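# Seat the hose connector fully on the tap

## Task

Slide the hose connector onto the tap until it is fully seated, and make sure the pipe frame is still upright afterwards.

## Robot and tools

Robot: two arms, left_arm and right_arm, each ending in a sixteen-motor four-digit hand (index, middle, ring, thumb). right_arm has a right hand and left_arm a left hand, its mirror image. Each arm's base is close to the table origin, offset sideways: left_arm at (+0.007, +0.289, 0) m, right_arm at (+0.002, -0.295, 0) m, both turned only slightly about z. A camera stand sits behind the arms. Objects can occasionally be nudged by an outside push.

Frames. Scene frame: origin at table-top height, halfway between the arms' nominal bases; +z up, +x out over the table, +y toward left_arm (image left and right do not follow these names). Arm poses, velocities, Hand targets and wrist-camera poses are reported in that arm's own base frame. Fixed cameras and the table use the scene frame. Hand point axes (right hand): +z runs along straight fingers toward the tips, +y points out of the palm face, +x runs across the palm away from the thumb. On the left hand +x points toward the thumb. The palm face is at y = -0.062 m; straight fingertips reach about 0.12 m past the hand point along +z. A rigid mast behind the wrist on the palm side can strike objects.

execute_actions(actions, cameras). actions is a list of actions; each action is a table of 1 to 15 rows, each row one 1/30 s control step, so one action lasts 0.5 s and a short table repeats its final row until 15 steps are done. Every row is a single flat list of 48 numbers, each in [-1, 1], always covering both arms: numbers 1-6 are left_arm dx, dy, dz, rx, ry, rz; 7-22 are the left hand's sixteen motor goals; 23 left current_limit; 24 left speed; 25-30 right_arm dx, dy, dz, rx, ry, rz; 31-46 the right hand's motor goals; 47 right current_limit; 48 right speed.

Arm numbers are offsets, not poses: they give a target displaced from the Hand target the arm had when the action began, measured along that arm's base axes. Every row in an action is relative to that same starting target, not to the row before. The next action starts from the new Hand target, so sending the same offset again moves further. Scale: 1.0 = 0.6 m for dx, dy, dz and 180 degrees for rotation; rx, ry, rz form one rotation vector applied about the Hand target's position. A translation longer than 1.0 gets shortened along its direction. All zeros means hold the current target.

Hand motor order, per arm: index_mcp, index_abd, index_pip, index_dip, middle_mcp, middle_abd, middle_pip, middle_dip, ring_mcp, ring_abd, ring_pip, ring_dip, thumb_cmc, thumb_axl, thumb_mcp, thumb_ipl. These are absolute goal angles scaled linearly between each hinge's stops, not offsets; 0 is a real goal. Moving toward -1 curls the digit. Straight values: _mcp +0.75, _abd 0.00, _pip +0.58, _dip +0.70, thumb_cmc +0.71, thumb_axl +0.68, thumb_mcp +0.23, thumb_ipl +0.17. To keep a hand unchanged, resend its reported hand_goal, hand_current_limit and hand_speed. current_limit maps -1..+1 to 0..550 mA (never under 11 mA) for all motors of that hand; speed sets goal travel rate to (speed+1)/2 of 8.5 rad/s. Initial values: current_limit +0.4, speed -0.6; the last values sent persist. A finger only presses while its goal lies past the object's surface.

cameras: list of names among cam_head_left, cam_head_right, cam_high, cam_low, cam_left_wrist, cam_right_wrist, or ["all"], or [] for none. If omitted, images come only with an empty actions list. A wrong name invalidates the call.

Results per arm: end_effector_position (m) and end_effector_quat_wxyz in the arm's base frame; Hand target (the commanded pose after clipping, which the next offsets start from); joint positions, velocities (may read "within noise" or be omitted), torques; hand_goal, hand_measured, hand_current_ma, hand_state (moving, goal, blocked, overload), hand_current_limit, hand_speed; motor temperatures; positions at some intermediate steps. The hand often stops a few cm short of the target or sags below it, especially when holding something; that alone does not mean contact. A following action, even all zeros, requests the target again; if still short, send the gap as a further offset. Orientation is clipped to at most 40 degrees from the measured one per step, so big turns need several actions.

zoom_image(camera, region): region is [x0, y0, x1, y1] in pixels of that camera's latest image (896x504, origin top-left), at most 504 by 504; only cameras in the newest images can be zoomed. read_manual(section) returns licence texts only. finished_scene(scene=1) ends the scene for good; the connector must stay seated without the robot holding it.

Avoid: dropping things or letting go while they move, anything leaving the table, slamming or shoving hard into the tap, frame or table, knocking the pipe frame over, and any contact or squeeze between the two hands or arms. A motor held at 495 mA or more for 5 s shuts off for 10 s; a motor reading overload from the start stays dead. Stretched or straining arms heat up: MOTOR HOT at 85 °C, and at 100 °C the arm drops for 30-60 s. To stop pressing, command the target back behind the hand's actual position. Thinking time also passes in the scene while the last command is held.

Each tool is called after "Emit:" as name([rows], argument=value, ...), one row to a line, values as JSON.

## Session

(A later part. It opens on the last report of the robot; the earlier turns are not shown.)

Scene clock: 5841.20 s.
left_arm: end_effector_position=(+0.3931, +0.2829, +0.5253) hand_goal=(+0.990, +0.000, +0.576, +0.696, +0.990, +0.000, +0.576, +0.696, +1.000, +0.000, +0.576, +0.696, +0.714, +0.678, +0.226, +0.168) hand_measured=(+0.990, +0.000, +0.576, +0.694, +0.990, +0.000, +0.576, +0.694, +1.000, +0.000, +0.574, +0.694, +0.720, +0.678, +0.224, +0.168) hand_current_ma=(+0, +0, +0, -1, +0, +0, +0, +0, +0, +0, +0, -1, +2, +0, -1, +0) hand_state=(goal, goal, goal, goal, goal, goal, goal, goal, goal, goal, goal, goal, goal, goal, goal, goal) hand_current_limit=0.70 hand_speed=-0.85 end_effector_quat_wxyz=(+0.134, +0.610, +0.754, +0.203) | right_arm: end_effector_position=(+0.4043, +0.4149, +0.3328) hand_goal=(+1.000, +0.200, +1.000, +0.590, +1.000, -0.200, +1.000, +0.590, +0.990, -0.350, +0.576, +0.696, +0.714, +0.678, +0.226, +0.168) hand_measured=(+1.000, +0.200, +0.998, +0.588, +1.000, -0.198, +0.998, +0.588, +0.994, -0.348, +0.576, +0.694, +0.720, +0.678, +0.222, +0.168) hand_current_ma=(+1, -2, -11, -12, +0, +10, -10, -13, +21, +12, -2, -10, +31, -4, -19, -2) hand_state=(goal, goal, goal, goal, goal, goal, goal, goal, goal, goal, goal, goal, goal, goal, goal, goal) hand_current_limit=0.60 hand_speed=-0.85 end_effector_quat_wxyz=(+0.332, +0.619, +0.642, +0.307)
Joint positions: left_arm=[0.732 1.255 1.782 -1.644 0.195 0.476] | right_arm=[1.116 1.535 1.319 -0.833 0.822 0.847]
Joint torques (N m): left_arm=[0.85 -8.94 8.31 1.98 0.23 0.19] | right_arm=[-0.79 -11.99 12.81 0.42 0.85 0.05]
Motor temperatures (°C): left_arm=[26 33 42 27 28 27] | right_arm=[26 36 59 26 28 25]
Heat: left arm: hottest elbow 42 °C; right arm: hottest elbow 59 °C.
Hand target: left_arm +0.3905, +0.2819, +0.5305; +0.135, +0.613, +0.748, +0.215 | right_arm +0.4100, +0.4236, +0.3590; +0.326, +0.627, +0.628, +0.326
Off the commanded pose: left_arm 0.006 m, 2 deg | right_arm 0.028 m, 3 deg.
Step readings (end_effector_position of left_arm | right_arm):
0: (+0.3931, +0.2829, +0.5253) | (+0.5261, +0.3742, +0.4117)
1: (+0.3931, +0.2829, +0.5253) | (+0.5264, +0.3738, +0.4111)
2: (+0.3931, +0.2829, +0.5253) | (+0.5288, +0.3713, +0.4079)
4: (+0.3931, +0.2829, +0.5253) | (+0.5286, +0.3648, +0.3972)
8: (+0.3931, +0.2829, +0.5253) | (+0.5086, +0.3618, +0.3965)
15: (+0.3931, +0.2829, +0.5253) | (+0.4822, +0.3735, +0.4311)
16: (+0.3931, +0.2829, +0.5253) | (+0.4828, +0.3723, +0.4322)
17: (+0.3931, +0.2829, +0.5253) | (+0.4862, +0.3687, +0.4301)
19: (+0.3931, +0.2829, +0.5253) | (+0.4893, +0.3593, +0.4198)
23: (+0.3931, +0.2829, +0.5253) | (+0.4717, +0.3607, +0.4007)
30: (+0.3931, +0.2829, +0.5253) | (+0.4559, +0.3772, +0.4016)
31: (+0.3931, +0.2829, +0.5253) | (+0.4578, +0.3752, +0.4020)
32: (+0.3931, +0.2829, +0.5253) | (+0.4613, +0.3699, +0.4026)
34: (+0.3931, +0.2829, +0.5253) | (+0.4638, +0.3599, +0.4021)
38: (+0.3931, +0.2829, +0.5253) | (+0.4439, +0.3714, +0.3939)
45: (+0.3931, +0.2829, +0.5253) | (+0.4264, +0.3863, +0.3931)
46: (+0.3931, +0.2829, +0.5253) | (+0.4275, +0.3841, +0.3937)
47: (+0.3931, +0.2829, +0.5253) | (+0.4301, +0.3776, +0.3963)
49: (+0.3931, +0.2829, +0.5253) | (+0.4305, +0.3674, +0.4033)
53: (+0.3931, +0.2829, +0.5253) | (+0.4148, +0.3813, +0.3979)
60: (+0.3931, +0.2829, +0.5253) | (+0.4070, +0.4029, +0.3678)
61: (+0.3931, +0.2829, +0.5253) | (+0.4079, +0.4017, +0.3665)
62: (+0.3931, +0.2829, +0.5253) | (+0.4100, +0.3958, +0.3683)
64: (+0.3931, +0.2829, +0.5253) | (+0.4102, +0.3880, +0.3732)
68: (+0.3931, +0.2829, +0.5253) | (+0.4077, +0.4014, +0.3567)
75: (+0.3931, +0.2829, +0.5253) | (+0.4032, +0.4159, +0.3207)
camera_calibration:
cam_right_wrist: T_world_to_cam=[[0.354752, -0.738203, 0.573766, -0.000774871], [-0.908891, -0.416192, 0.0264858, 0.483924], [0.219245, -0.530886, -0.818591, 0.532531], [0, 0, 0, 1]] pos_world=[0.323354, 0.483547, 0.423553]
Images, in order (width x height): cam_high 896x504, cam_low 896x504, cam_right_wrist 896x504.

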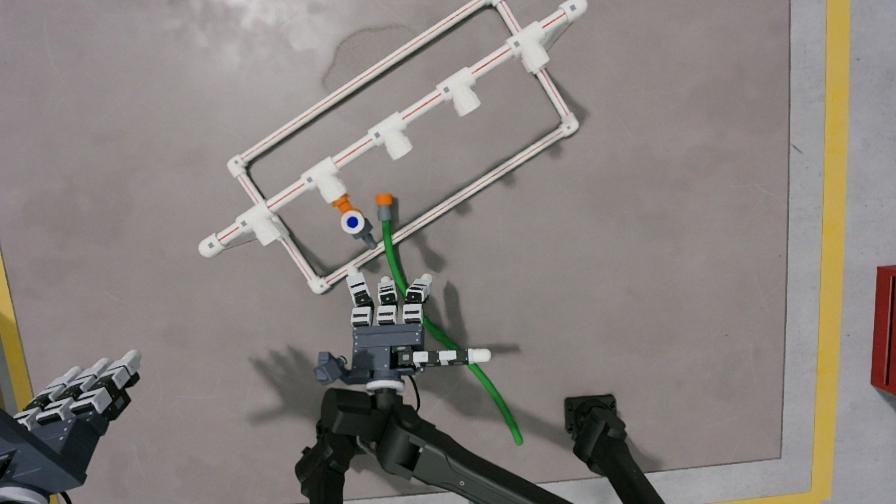

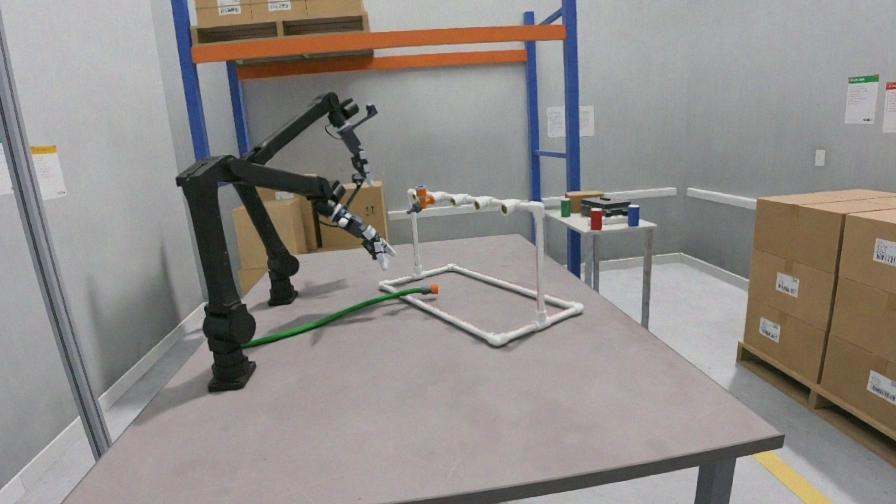

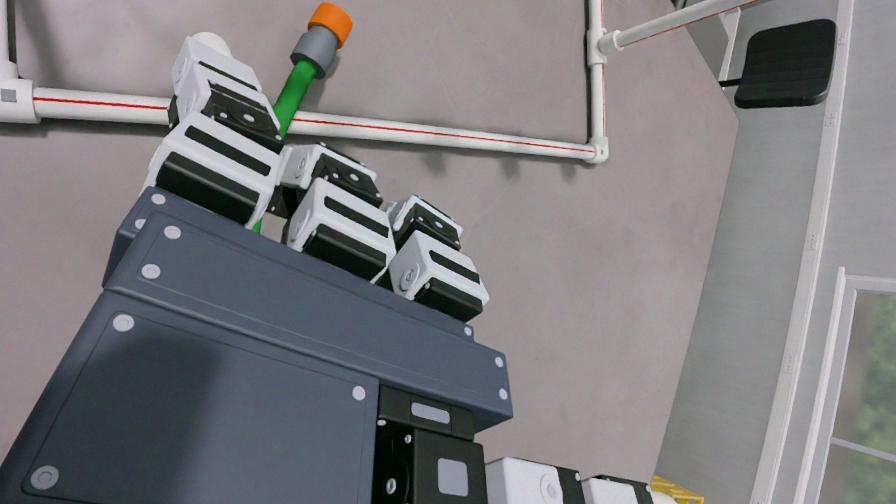

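Emit:
execute_actions([
  [[0,0,0,0,0,0,0.99,0,0.576,0.696,0.99,0,0.576,0.696,1.0,0,0.576,0.696,0.714,0.678,0.226,0.168,0.7,-0.85,0.038,0.033,-0.0575,0,0,0,1.0,0.2,1.0,0.59,1.0,-0.2,1.0,0.59,0.99,-0.35,0.576,0.696,0.714,0.678,0.226,0.168,0.6,-0.85]],
  [[0,0,0,0,0,0,0.99,0,0.576,0.696,0.99,0,0.576,0.696,1.0,0,0.576,0.696,0.714,0.678,0.226,0.168,0.7,-0.85,0.038,0.033,-0.0575,0,0,0,1.0,0.2,1.0,0.59,1.0,-0.2,1.0,0.59,0.99,-0.35,0.576,0.696,0.714,0.678,0.226,0.168,0.6,-0.85]],
  [[0,0,0,0,0,0,0.99,0,0.576,0.696,0.99,0,0.576,0.696,1.0,0,0.576,0.696,0.714,0.678,0.226,0.168,0.7,-0.85,0.07,0.01,-0.05,0,0,0,1.0,0.2,1.0,0.59,1.0,-0.2,1.0,0.59,0.99,-0.35,0.576,0.696,0.714,0.678,0.226,0.168,0.6,-0.85]],
], cameras=["cam_high","cam_low"])

Emit:
zoom_image(camera="cam_low", region=[380, 240, 450, 310])

Emit:
zoom_image(camera="cam_high", region=[320, 180, 440, 300])

Scene clock: 5867.80 s.
left_arm: end_effector_position=(+0.3931, +0.2829, +0.5253) hand_goal=(+0.990, +0.000, +0.576, +0.696, +0.990, +0.000, +0.576, +0.696, +1.000, +0.000, +0.576, +0.696, +0.714, +0.678, +0.226, +0.168) hand_measured=(+0.990, +0.000, +0.576, +0.694, +0.990, +0.000, +0.576, +0.694, +1.000, +0.000, +0.574, +0.694, +0.720, +0.678, +0.224, +0.168) hand_current_ma=(+0, +0, +0, -1, +0, +0, +0, +0, +0, +0, +0, -1, +2, +0, -1, +0) hand_state=(goal, goal, goal, goal, goal, goal, goal, goal, goal, goal, goal, goal, goal, goal, goal, goal) hand_current_limit=0.70 hand_speed=-0.85 end_effector_quat_wxyz=(+0.134, +0.610, +0.754, +0.203) | right_arm: end_effector_position=(+0.4874, +0.4509, +0.2393) hand_goal=(+1.000, +0.200, +1.000, +0.590, +1.000, -0.200, +1.000, +0.590, +0.990, -0.350, +0.576, +0.696, +0.714, +0.678, +0.226, +0.168) hand_measured=(+1.000, +0.200, +0.998, +0.588, +1.000, -0.198, +0.998, +0.588, +0.994, -0.348, +0.576, +0.694, +0.720, +0.678, +0.222, +0.168) hand_current_ma=(+1, -2, -11, -12, +0, +10, -10, -13, +21, +12, -2, -10, +31, -4, -19, -2) hand_state=(goal, goal, goal, goal, goal, goal, goal, goal, goal, goal, goal, goal, goal, goal, goal, goal) hand_current_limit=0.60 hand_speed=-0.85 end_effector_quat_wxyz=(+0.332, +0.627, +0.638, +0.301)
Joint positions: left_arm=[0.732 1.255 1.782 -1.644 0.195 0.476] | right_arm=[1.013 1.787 1.384 -0.584 0.77 0.754]
Joint torques (N m): left_arm=[1.32 -9.05 8.23 1.96 0.24 0.19] | right_arm=[-0.56 -14.15 12.52 1.59 0.66 -0.15]
Motor temperatures (°C): left_arm=[26 33 42 27 28 27] | right_arm=[26 36 66 26 28 25]
Heat: left arm: hottest elbow 42 °C; right arm: hottest elbow 66 °C.
Hand target: left_arm +0.3905, +0.2819, +0.5305; +0.135, +0.613, +0.748, +0.215 | right_arm +0.4976, +0.4693, +0.2599; +0.326, +0.627, +0.628, +0.326
Off the commanded pose: left_arm 0.006 m, 2 deg | right_arm 0.029 m, 3 deg.
Step readings (end_effector_position of left_arm | right_arm):
0: (+0.3931, +0.2829, +0.5253) | (+0.4043, +0.4149, +0.3328)
1: (+0.3931, +0.2829, +0.5253) | (+0.4043, +0.4149, +0.3328)
2: (+0.3931, +0.2829, +0.5253) | (+0.4044, +0.4151, +0.3325)
4: (+0.3931, +0.2829, +0.5253) | (+0.4064, +0.4172, +0.3310)
8: (+0.3931, +0.2829, +0.5253) | (+0.4141, +0.4264, +0.3183)
15: (+0.3931, +0.2829, +0.5253) | (+0.4198, +0.4315, +0.2984)
16: (+0.3931, +0.2829, +0.5253) | (+0.4200, +0.4314, +0.2984)
17: (+0.3931, +0.2829, +0.5253) | (+0.4210, +0.4318, +0.2988)
19: (+0.3931, +0.2829, +0.5253) | (+0.4247, +0.4356, +0.2988)
23: (+0.3931, +0.2829, +0.5253) | (+0.4360, +0.4453, +0.2878)
30: (+0.3931, +0.2829, +0.5253) | (+0.4423, +0.4493, +0.2651)
31: (+0.3931, +0.2829, +0.5253) | (+0.4427, +0.4492, +0.2649)
32: (+0.3931, +0.2829, +0.5253) | (+0.4449, +0.4493, +0.2652)
34: (+0.3931, +0.2829, +0.5253) | (+0.4511, +0.4525, +0.2649)
38: (+0.3931, +0.2829, +0.5253) | (+0.4708, +0.4544, +0.2580)
45: (+0.3931, +0.2829, +0.5253) | (+0.4865, +0.4488, +0.2373)
Images, in order (width x height): cam_high 896x504, cam_low 896x504.

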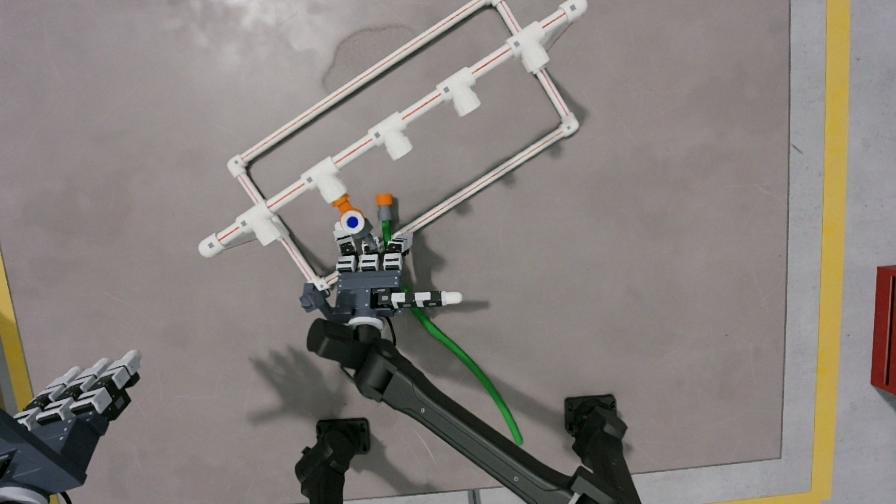

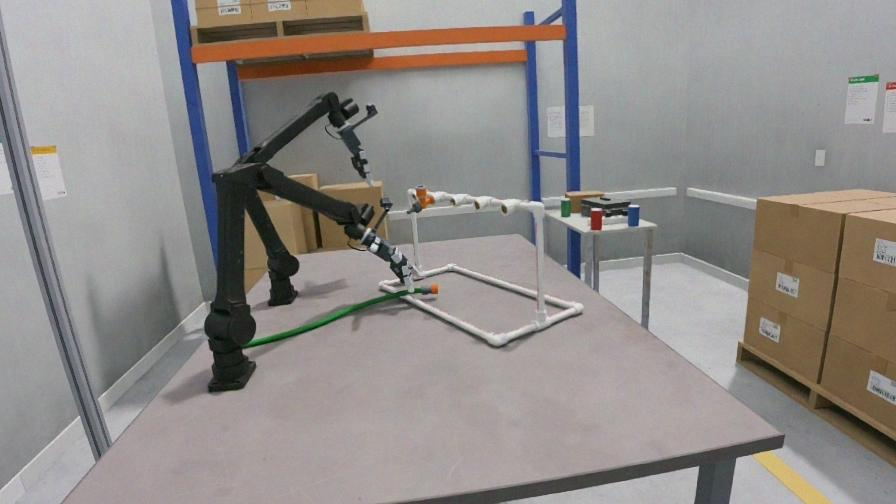

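Scaled by 7.200.

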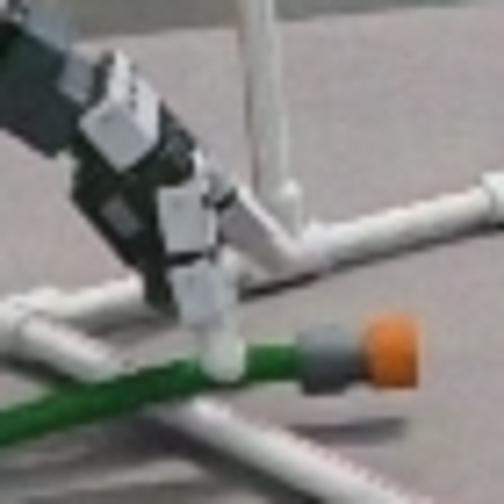

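Scaled by 4.200.

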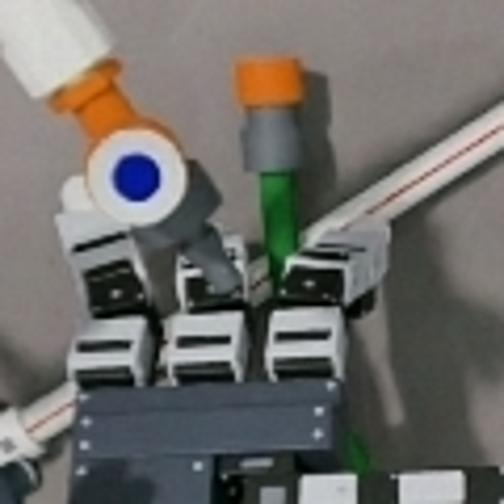

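Emit:
execute_actions(actions=[], cameras=["cam_high","cam_low","cam_right_wrist"])

Scene clock: 5910.80 s.
left_arm: end_effector_position=(+0.3931, +0.2829, +0.5253) hand_goal=(+0.990, +0.000, +0.576, +0.696, +0.990, +0.000, +0.576, +0.696, +1.000, +0.000, +0.576, +0.696, +0.714, +0.678, +0.226, +0.168) hand_measured=(+0.990, +0.000, +0.576, +0.694, +0.990, +0.000, +0.576, +0.694, +1.000, +0.000, +0.574, +0.694, +0.720, +0.678, +0.224, +0.168) hand_current_ma=(+0, +0, +0, -1, +0, +0, +0, +0, +0, +0, +0, -1, +2, +0, -1, +0) hand_state=(goal, goal, goal, goal, goal, goal, goal, goal, goal, goal, goal, goal, goal, goal, goal, goal) hand_current_limit=0.70 hand_speed=-0.85 end_effector_quat_wxyz=(+0.134, +0.610, +0.754, +0.203) | right_arm: end_effector_position=(+0.4874, +0.4509, +0.2393) hand_goal=(+1.000, +0.200, +1.000, +0.590, +1.000, -0.200, +1.000, +0.590, +0.990, -0.350, +0.576, +0.696, +0.714, +0.678, +0.226, +0.168) hand_measured=(+1.000, +0.200, +0.998, +0.588, +1.000, -0.198, +0.998, +0.588, +0.994, -0.348, +0.576, +0.694, +0.720, +0.678, +0.222, +0.168) hand_current_ma=(+1, -2, -11, -12, +0, +10, -10, -13, +21, +12, -2, -10, +31, -4, -19, -2) hand_state=(goal, goal, goal, goal, goal, goal, goal, goal, goal, goal, goal, goal, goal, goal, goal, goal) hand_current_limit=0.60 hand_speed=-0.85 end_effector_quat_wxyz=(+0.332, +0.627, +0.638, +0.301)
Joint positions: left_arm=[0.732 1.255 1.782 -1.644 0.195 0.476] | right_arm=[1.013 1.787 1.384 -0.584 0.77 0.753]
Joint velocities: within noise
Joint torques (N m): left_arm=[0.97 -8.59 8.21 1.92 0.24 0.18] | right_arm=[-0.56 -14.1 12.52 1.58 0.66 -0.13]
Motor temperatures (°C): left_arm=[26 33 42 27 28 27] | right_arm=[26 37 64 26 27 25]
Heat: left arm: hottest elbow 42 °C; right arm: hottest elbow 64 °C.
Hand target: left_arm +0.3905, +0.2819, +0.5305; +0.135, +0.613, +0.748, +0.215 | right_arm +0.4976, +0.4693, +0.2599; +0.326, +0.627, +0.628, +0.326
Off the commanded pose: left_arm 0.006 m, 2 deg | right_arm 0.029 m, 3 deg.
camera_calibration:
cam_right_wrist: T_world_to_cam=[[0.346459, -0.745608, 0.569241, 0.0584607], [-0.916647, -0.398022, 0.0365631, 0.570111], [0.199308, -0.534461, -0.821357, 0.468945], [0, 0, 0, 1]] pos_world=[0.408871, 0.521138, 0.331048]
Images, in order (width x height): cam_high 896x504, cam_low 896x504, cam_right_wrist 896x504.

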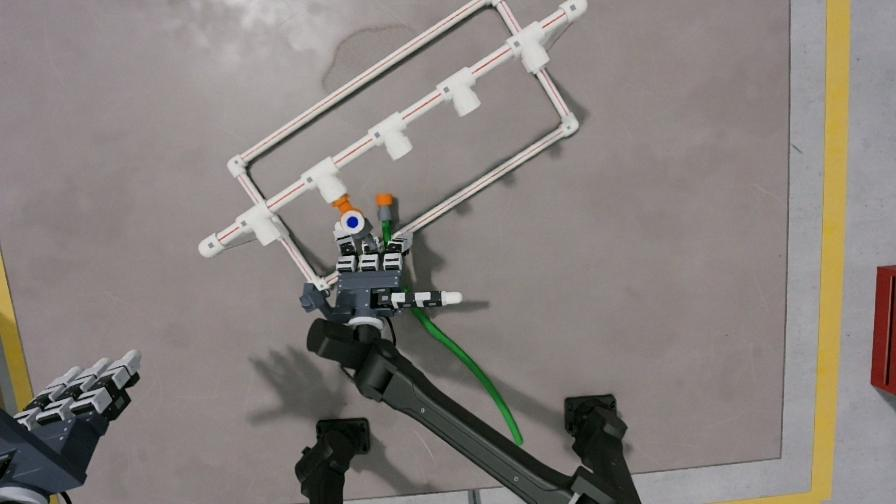

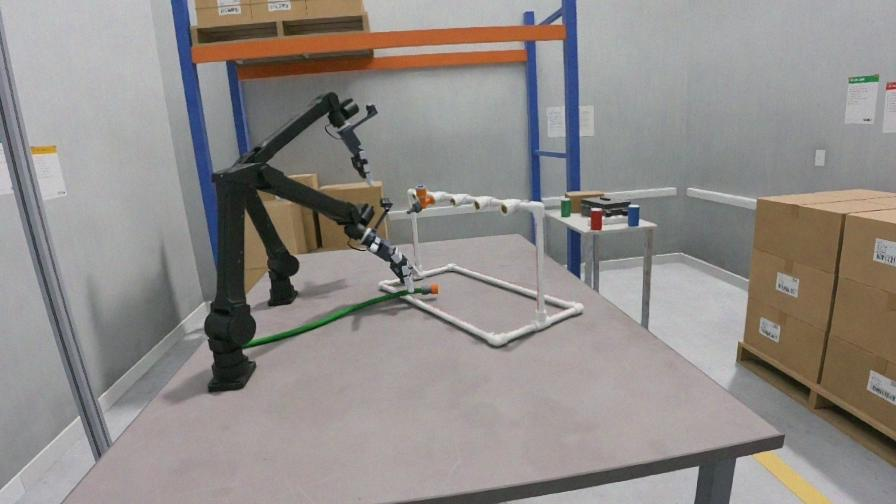

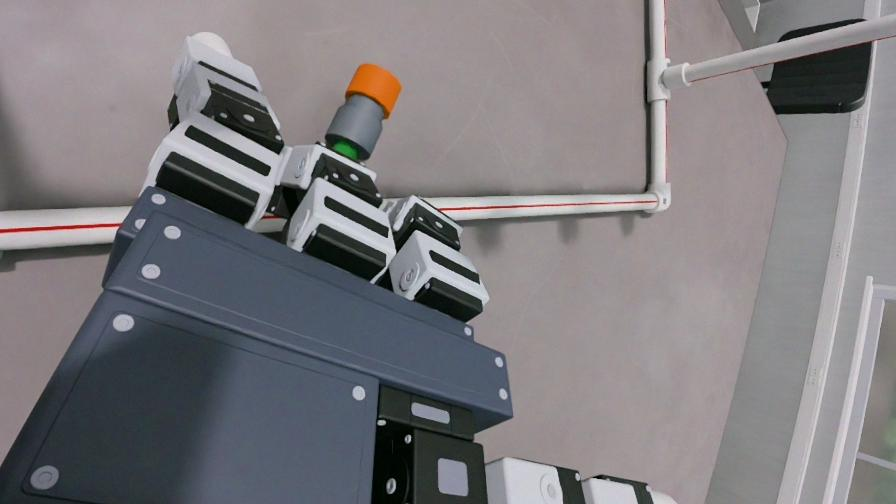

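Emit:
zoom_image(camera="cam_high", region=[310, 180, 430, 260])

Emit:
zoom_image(camera="cam_low", region=[380, 240, 460, 310])

Scaled by 4.200.

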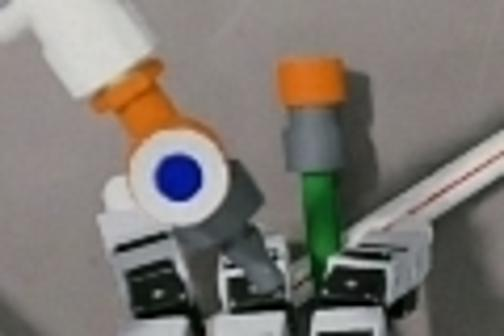

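Scaled by 6.300.

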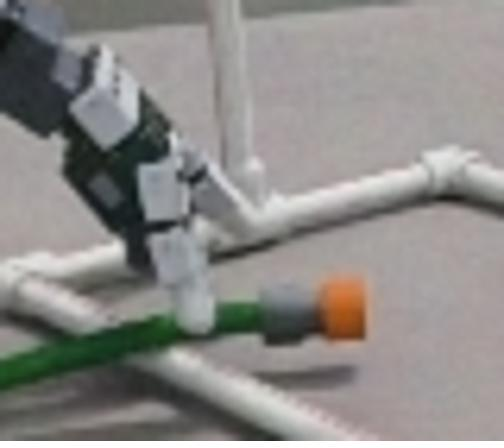

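Emit:
execute_actions([
  [[0,0,0,0,0,0,0.99,0,0.576,0.696,0.99,0,0.576,0.696,1.0,0,0.576,0.696,0.714,0.678,0.226,0.168,0.7,-0.85,0.0267,0.005,-0.0167,0,0,0,1.0,0.2,1.0,0.59,1.0,-0.2,1.0,0.59,0.99,-0.35,0.576,0.696,0.714,0.678,0.226,0.168,0.6,-0.85]],
], cameras=["cam_low","cam_high"])

Emit:
zoom_image(camera="cam_low", region=[380, 240, 460, 310])

Emit:
zoom_image(camera="cam_high", region=[310, 180, 430, 260])

Scene clock: 5937.87 s.
left_arm: end_effector_position=(+0.3931, +0.2829, +0.5253) hand_goal=(+0.990, +0.000, +0.576, +0.696, +0.990, +0.000, +0.576, +0.696, +1.000, +0.000, +0.576, +0.696, +0.714, +0.678, +0.226, +0.168) hand_measured=(+0.990, +0.000, +0.576, +0.694, +0.990, +0.000, +0.576, +0.694, +1.000, +0.000, +0.574, +0.694, +0.720, +0.678, +0.224, +0.168) hand_current_ma=(+0, +0, +0, -1, +0, +0, +0, +0, +0, +0, +0, -1, +2, +0, -1, +0) hand_state=(goal, goal, goal, goal, goal, goal, goal, goal, goal, goal, goal, goal, goal, goal, goal, goal) hand_current_limit=0.70 hand_speed=-0.85 end_effector_quat_wxyz=(+0.134, +0.610, +0.754, +0.203) | right_arm: end_effector_position=(+0.4975, +0.4590, +0.2342) hand_goal=(+1.000, +0.200, +1.000, +0.590, +1.000, -0.200, +1.000, +0.590, +0.990, -0.350, +0.576, +0.696, +0.714, +0.678, +0.226, +0.168) hand_measured=(+1.000, +0.200, +0.998, +0.588, +1.000, -0.198, +0.998, +0.588, +0.994, -0.348, +0.576, +0.694, +0.720, +0.678, +0.222, +0.168) hand_current_ma=(+1, -2, -11, -12, +0, +10, -10, -13, +21, +12, -2, -10, +31, -4, -19, -2) hand_state=(goal, goal, goal, goal, goal, goal, goal, goal, goal, goal, goal, goal, goal, goal, goal, goal) hand_current_limit=0.60 hand_speed=-0.85 end_effector_quat_wxyz=(+0.329, +0.624, +0.639, +0.306)
Joint positions: left_arm=[0.732 1.255 1.782 -1.644 0.195 0.476] | right_arm=[1.004 1.814 1.404 -0.552 0.757 0.731]
Joint torques (N m): left_arm=[0.91 -8.88 8.2 1.91 0.22 0.21] | right_arm=[-1.2 -13.8 12.7 1.58 0.63 -0.12]
Motor temperatures (°C): left_arm=[26 33 42 27 28 27] | right_arm=[26 37 65 26 27 25]
Heat: left arm: hottest elbow 42 °C; right arm: hottest elbow 65 °C.
Hand target: left_arm +0.3905, +0.2819, +0.5305; +0.135, +0.613, +0.748, +0.215 | right_arm +0.5137, +0.4722, +0.2499; +0.326, +0.627, +0.628, +0.326
Off the commanded pose: left_arm 0.006 m, 2 deg | right_arm 0.026 m, 3 deg.
Step readings (end_effector_position of left_arm | right_arm):
0: (+0.3931, +0.2829, +0.5253) | (+0.4874, +0.4509, +0.2393)
1: (+0.3931, +0.2829, +0.5253) | (+0.4874, +0.4510, +0.2393)
2: (+0.3931, +0.2829, +0.5253) | (+0.4876, +0.4515, +0.2395)
4: (+0.3931, +0.2829, +0.5253) | (+0.4889, +0.4537, +0.2397)
8: (+0.3931, +0.2829, +0.5253) | (+0.4936, +0.4586, +0.2395)
15: (+0.3931, +0.2829, +0.5253) | (+0.4973, +0.4589, +0.2347)
Images, in order (width x height): cam_high 896x504, cam_low 896x504.

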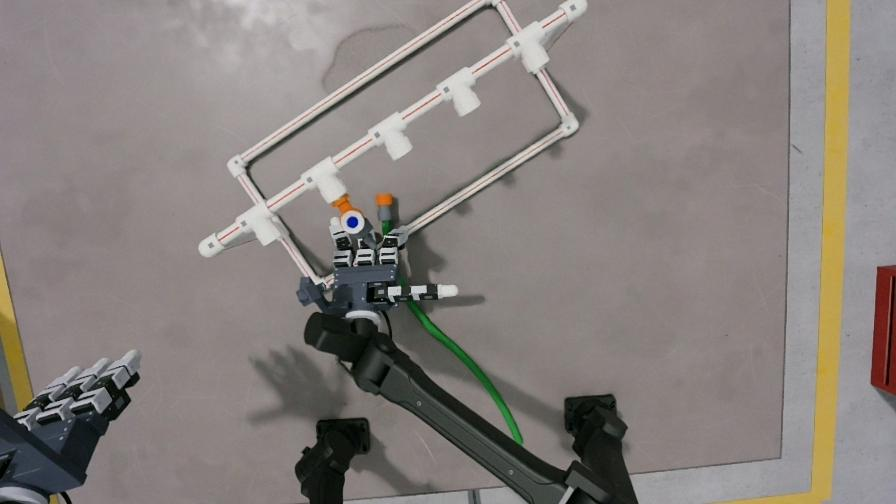

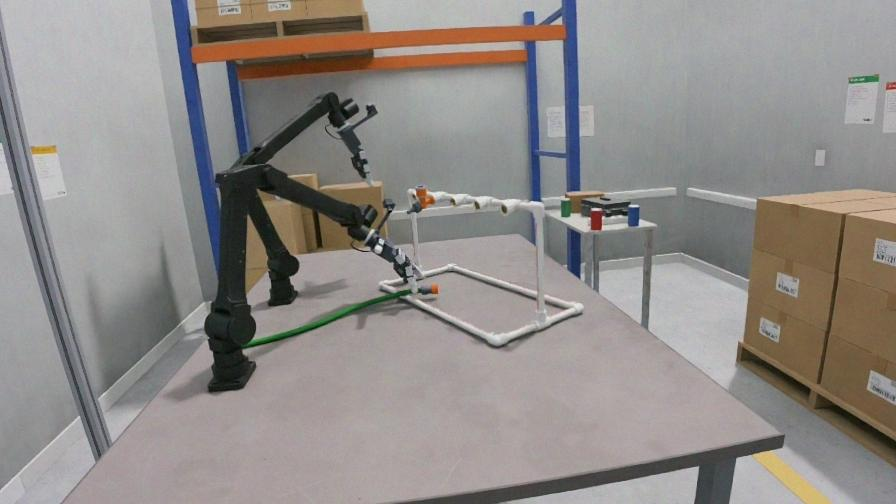

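Scaled by 6.300.

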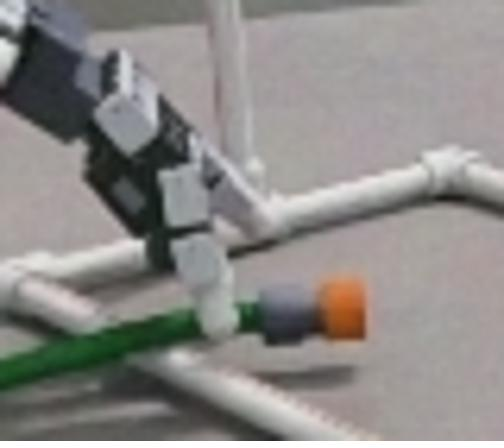

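Scaled by 4.200.

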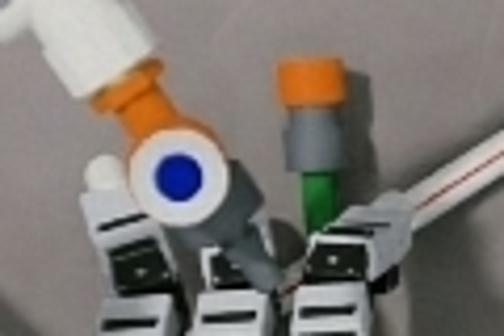

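Emit:
execute_actions([
  [[0,0,0,0,0,0,0.99,0,0.576,0.696,0.99,0,0.576,0.696,1.0,0,0.576,0.696,0.714,0.678,0.226,0.168,0.7,-0.85,0.005,0,-0.0333,0,0,0,1.0,0.2,1.0,0.59,1.0,-0.2,1.0,0.59,0.99,-0.35,0.576,0.696,0.714,0.678,0.226,0.168,0.6,-0.85]],
], cameras=["cam_low","cam_right_wrist"])

Emit:
zoom_image(camera="cam_low", region=[380, 240, 460, 310])

Emit:
zoom_image(camera="cam_right_wrist", region=[150, 20, 510, 260])

Scene clock: 5953.70 s.
left_arm: end_effector_position=(+0.3931, +0.2829, +0.5253) hand_goal=(+0.990, +0.000, +0.576, +0.696, +0.990, +0.000, +0.576, +0.696, +1.000, +0.000, +0.576, +0.696, +0.714, +0.678, +0.226, +0.168) hand_measured=(+0.990, +0.000, +0.576, +0.694, +0.990, +0.000, +0.576, +0.694, +1.000, +0.000, +0.574, +0.694, +0.720, +0.678, +0.224, +0.168) hand_current_ma=(+0, +0, +0, -1, +0, +0, +0, +0, +0, +0, +0, -1, +2, +0, -1, +0) hand_state=(goal, goal, goal, goal, goal, goal, goal, goal, goal, goal, goal, goal, goal, goal, goal, goal) hand_current_limit=0.70 hand_speed=-0.85 end_effector_quat_wxyz=(+0.134, +0.610, +0.754, +0.203) | right_arm: end_effector_position=(+0.5034, +0.4638, +0.2213) hand_goal=(+1.000, +0.200, +1.000, +0.590, +1.000, -0.200, +1.000, +0.590, +0.990, -0.350, +0.576, +0.696, +0.714, +0.678, +0.226, +0.168) hand_measured=(+1.000, +0.200, +0.998, +0.588, +1.000, -0.198, +0.998, +0.588, +0.994, -0.348, +0.576, +0.694, +0.720, +0.678, +0.222, +0.168) hand_current_ma=(+1, -2, -11, -12, +0, +10, -10, -13, +21, +12, -2, -10, +31, -4, -19, -2) hand_state=(goal, goal, goal, goal, goal, goal, goal, goal, goal, goal, goal, goal, goal, goal, goal, goal) hand_current_limit=0.60 hand_speed=-0.85 end_effector_quat_wxyz=(+0.327, +0.625, +0.636, +0.313)
Joint positions: left_arm=[0.732 1.255 1.782 -1.644 0.195 0.476] | right_arm=[1 1.843 1.404 -0.505 0.754 0.726]
Joint torques (N m): left_arm=[0.79 -9.05 8.25 2.03 0.22 0.18] | right_arm=[-1.44 -14.33 11.22 1.62 0.64 -0.13]
Motor temperatures (°C): left_arm=[26 33 42 27 28 27] | right_arm=[26 38 67 26 27 25]
Heat: left arm: hottest elbow 42 °C; right arm: hottest elbow 67 °C.
Hand target: left_arm +0.3905, +0.2819, +0.5305; +0.135, +0.613, +0.748, +0.215 | right_arm +0.5167, +0.4722, +0.2299; +0.326, +0.627, +0.628, +0.326
Off the commanded pose: left_arm 0.006 m, 2 deg | right_arm 0.018 m, 2 deg.
Step readings (end_effector_position of left_arm | right_arm):
0: (+0.3931, +0.2829, +0.5253) | (+0.4975, +0.4590, +0.2342)
1: (+0.3931, +0.2829, +0.5253) | (+0.4975, +0.4591, +0.2342)
2: (+0.3931, +0.2829, +0.5253) | (+0.4979, +0.4592, +0.2344)
4: (+0.3931, +0.2829, +0.5253) | (+0.4994, +0.4603, +0.2341)
8: (+0.3931, +0.2829, +0.5253) | (+0.5021, +0.4621, +0.2290)
15: (+0.3931, +0.2829, +0.5253) | (+0.5033, +0.4636, +0.2211)
camera_calibration:
cam_right_wrist: T_world_to_cam=[[0.348583, -0.753274, 0.557735, 0.0777538], [-0.912327, -0.40908, 0.0177007, 0.597581], [0.214825, -0.515007, -0.82983, 0.442847], [0, 0, 0, 1]] pos_world=[0.422951, 0.531098, 0.313545]
Images, in order (width x height): cam_low 896x504, cam_right_wrist 896x504.

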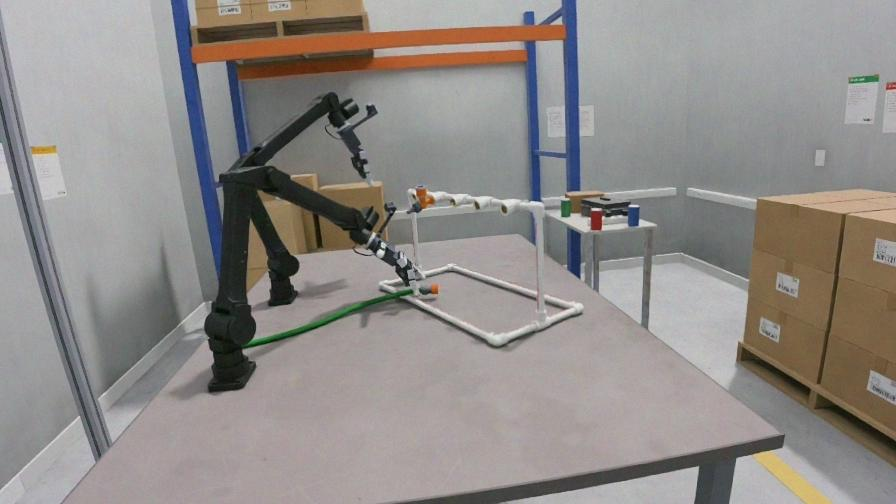

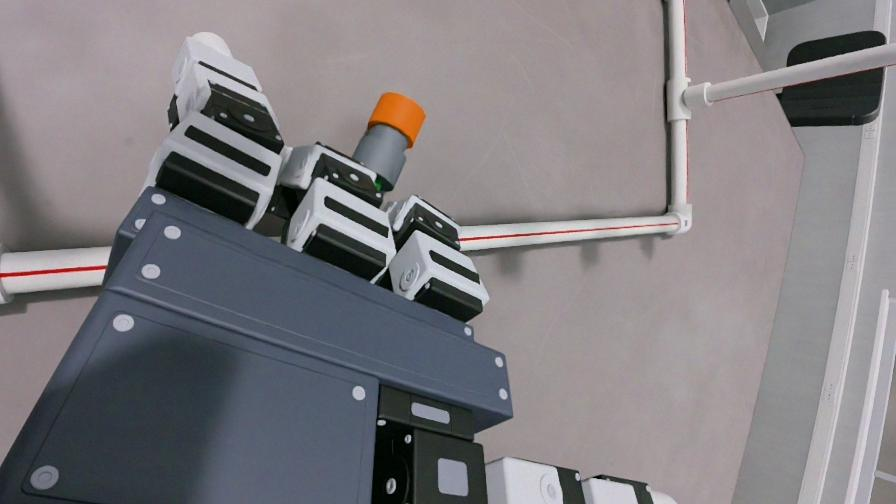

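Scaled by 6.300.

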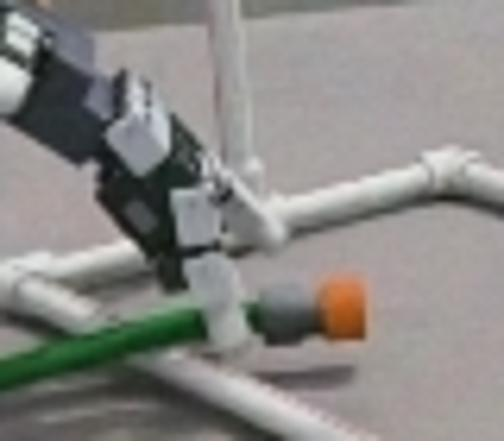

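Scaled by 1.400.

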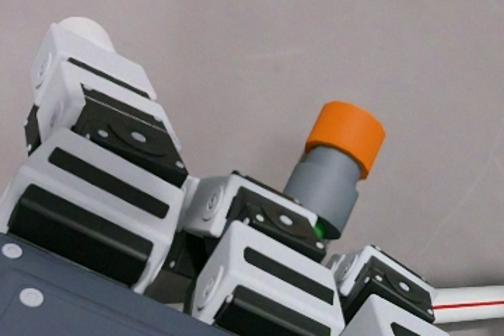

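Emit:
execute_actions([
  [[0,0,0,0,0,0,0.99,0,0.576,0.696,0.99,0,0.576,0.696,1.0,0,0.576,0.696,0.714,0.678,0.226,0.168,0.7,-0.85,-0.005,-0.008,-0.0367,0,0,0,1.0,0.2,1.0,0.59,1.0,-0.2,1.0,0.59,0.99,-0.35,0.576,0.696,0.714,0.678,0.226,0.168,0.6,-0.85]],
], cameras=["cam_low"])

Emit:
zoom_image(camera="cam_low", region=[380, 240, 460, 310])

Scene clock: 5963.07 s.
left_arm: end_effector_position=(+0.3931, +0.2829, +0.5253) hand_goal=(+0.990, +0.000, +0.576, +0.696, +0.990, +0.000, +0.576, +0.696, +1.000, +0.000, +0.576, +0.696, +0.714, +0.678, +0.226, +0.168) hand_measured=(+0.990, +0.000, +0.576, +0.694, +0.990, +0.000, +0.576, +0.694, +1.000, +0.000, +0.574, +0.694, +0.720, +0.678, +0.224, +0.168) hand_current_ma=(+0, +0, +0, -1, +0, +0, +0, +0, +0, +0, +0, -1, +2, +0, -1, +0) hand_state=(goal, goal, goal, goal, goal, goal, goal, goal, goal, goal, goal, goal, goal, goal, goal, goal) hand_current_limit=0.70 hand_speed=-0.85 end_effector_quat_wxyz=(+0.134, +0.610, +0.754, +0.203) | right_arm: end_effector_position=(+0.5066, +0.4684, +0.2238) hand_goal=(+1.000, +0.200, +1.000, +0.590, +1.000, -0.200, +1.000, +0.590, +0.990, -0.350, +0.576, +0.696, +0.714, +0.678, +0.226, +0.168) hand_measured=(+1.000, +0.200, +0.998, +0.588, +1.000, -0.198, +0.998, +0.588, +0.994, -0.348, +0.576, +0.694, +0.720, +0.678, +0.222, +0.168) hand_current_ma=(+1, -2, -7, -9, +0, +10, -10, -13, +21, +12, -2, -10, +31, -4, -19, -2) hand_state=(goal, goal, goal, goal, goal, goal, goal, goal, goal, goal, goal, goal, goal, goal, goal, goal) hand_current_limit=0.60 hand_speed=-0.85 end_effector_quat_wxyz=(+0.323, +0.627, +0.626, +0.333)
Joint positions: left_arm=[0.732 1.255 1.782 -1.644 0.195 0.476] | right_arm=[0.999 1.85 1.404 -0.45 0.754 0.725]
Joint torques (N m): left_arm=[1.14 -8.82 8.25 2 0.23 0.18] | right_arm=[-1.44 -14.15 8.09 1.76 0.59 -0.13]
Motor temperatures (°C): left_arm=[26 33 42 27 28 27] | right_arm=[26 38 66 26 27 25]
Heat: left arm: hottest elbow 42 °C; right arm: hottest elbow 66 °C.
Hand target: left_arm +0.3905, +0.2819, +0.5305; +0.135, +0.613, +0.748, +0.215 | right_arm +0.5137, +0.4674, +0.2080; +0.326, +0.627, +0.628, +0.326
Off the commanded pose: left_arm 0.006 m, 2 deg | right_arm 0.017 m, 1 deg.
Step readings (end_effector_position of left_arm | right_arm):
0: (+0.3931, +0.2829, +0.5253) | (+0.5034, +0.4638, +0.2213)
1: (+0.3931, +0.2829, +0.5253) | (+0.5034, +0.4638, +0.2213)
2: (+0.3931, +0.2829, +0.5253) | (+0.5036, +0.4642, +0.2219)
4: (+0.3931, +0.2829, +0.5253) | (+0.5045, +0.4656, +0.2233)
8: (+0.3931, +0.2829, +0.5253) | (+0.5058, +0.4676, +0.2248)
15: (+0.3931, +0.2829, +0.5253) | (+0.5065, +0.4683, +0.2239)
Images, in order (width x height): cam_low 896x504.

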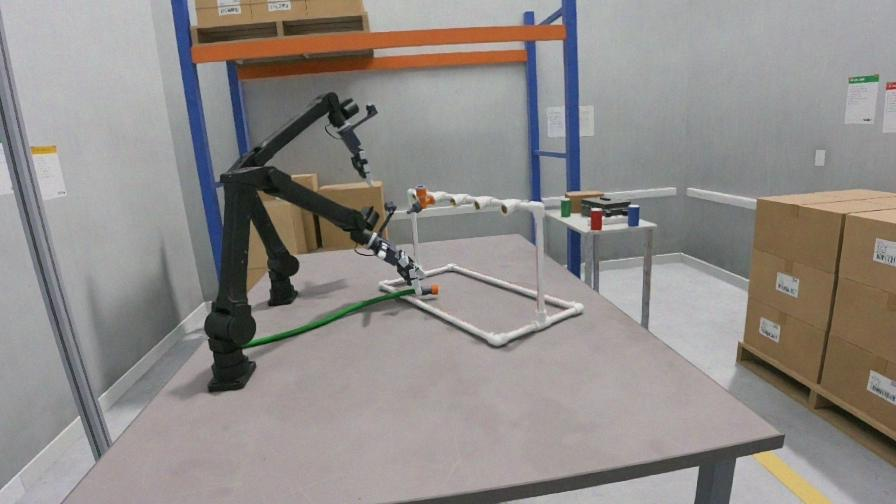

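Scaled by 6.300.

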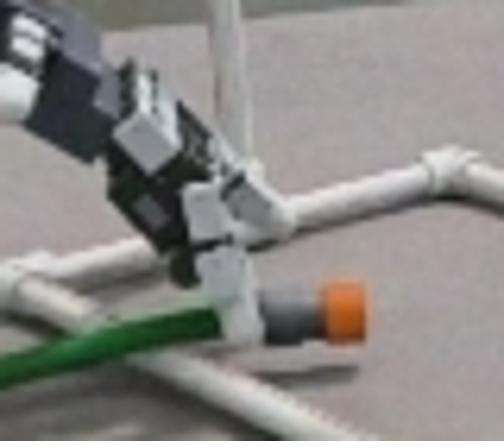

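Emit:
execute_actions([
  [[0,0,0,0,0,0,0.99,0,0.576,0.696,0.99,0,0.576,0.696,1.0,0,0.576,0.696,0.714,0.678,0.226,0.168,0.7,-0.85,-0.02,-0.02,-0.0333,0,0,0,1.0,0.2,1.0,0.59,1.0,-0.2,1.0,0.59,0.99,-0.35,0.576,0.696,0.714,0.678,0.226,0.168,0.6,-0.85]],
], cameras=["cam_low"])

Emit:
zoom_image(camera="cam_low", region=[380, 240, 460, 310])

Scene clock: 5972.53 s.
left_arm: end_effector_position=(+0.3931, +0.2829, +0.5253) hand_goal=(+0.990, +0.000, +0.576, +0.696, +0.990, +0.000, +0.576, +0.696, +1.000, +0.000, +0.576, +0.696, +0.714, +0.678, +0.226, +0.168) hand_measured=(+0.990, +0.000, +0.576, +0.694, +0.990, +0.000, +0.576, +0.694, +1.000, +0.000, +0.574, +0.694, +0.720, +0.678, +0.224, +0.168) hand_current_ma=(+0, +0, +0, -1, +0, +0, +0, +0, +0, +0, +0, -1, +2, +0, -1, +0) hand_state=(goal, goal, goal, goal, goal, goal, goal, goal, goal, goal, goal, goal, goal, goal, goal, goal) hand_current_limit=0.70 hand_speed=-0.85 end_effector_quat_wxyz=(+0.134, +0.610, +0.754, +0.203) | right_arm: end_effector_position=(+0.5027, +0.4606, +0.2111) hand_goal=(+1.000, +0.200, +1.000, +0.590, +1.000, -0.200, +1.000, +0.590, +0.990, -0.350, +0.576, +0.696, +0.714, +0.678, +0.226, +0.168) hand_measured=(+0.986, +0.198, +1.000, +0.594, +1.000, -0.198, +0.998, +0.588, +0.994, -0.348, +0.576, +0.694, +0.720, +0.678, +0.222, +0.168) hand_current_ma=(-68, -7, +0, +24, +0, +10, -10, -13, +22, +12, -2, -10, +33, -4, -19, -2) hand_state=(goal, goal, goal, goal, goal, goal, goal, goal, goal, goal, goal, goal, goal, goal, goal, goal) hand_current_limit=0.60 hand_speed=-0.85 end_effector_quat_wxyz=(+0.329, +0.626, +0.620, +0.340)
Joint positions: left_arm=[0.732 1.255 1.782 -1.644 0.195 0.476] | right_arm=[0.999 1.85 1.353 -0.381 0.77 0.719]
Joint torques (N m): left_arm=[0.85 -8.7 8.29 1.98 0.23 0.19] | right_arm=[-1.03 -14.74 6.12 1.52 0.15 0]
Motor temperatures (°C): left_arm=[26 33 42 27 28 27] | right_arm=[26 38 64 26 27 25]
Heat: left arm: hottest elbow 42 °C; right arm: hottest elbow 64 °C.
Hand target: left_arm +0.3905, +0.2819, +0.5305; +0.135, +0.613, +0.748, +0.215 | right_arm +0.5016, +0.4553, +0.1880; +0.326, +0.627, +0.628, +0.326
Off the commanded pose: left_arm 0.006 m, 2 deg | right_arm 0.024 m, 2 deg.
Step readings (end_effector_position of left_arm | right_arm):
0: (+0.3931, +0.2829, +0.5253) | (+0.5066, +0.4684, +0.2238)
1: (+0.3931, +0.2829, +0.5253) | (+0.5066, +0.4683, +0.2236)
2: (+0.3931, +0.2829, +0.5253) | (+0.5063, +0.4680, +0.2226)
4: (+0.3931, +0.2829, +0.5253) | (+0.5052, +0.4660, +0.2181)
8: (+0.3931, +0.2829, +0.5253) | (+0.5022, +0.4598, +0.2093)
15: (+0.3931, +0.2829, +0.5253) | (+0.5027, +0.4605, +0.2109)
Images, in order (width x height): cam_low 896x504.

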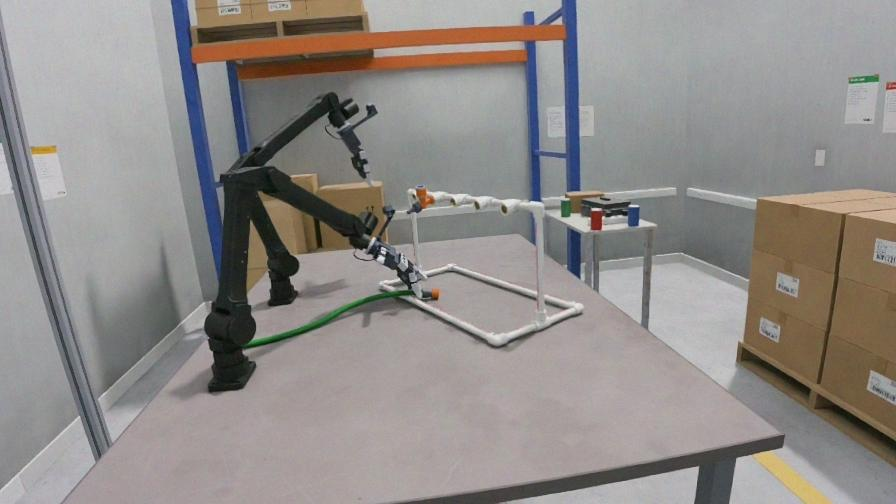

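Scaled by 6.300.

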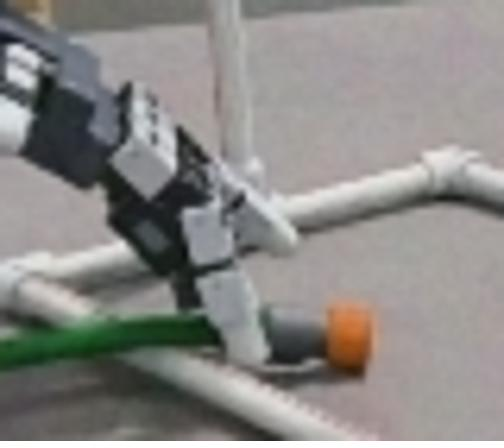

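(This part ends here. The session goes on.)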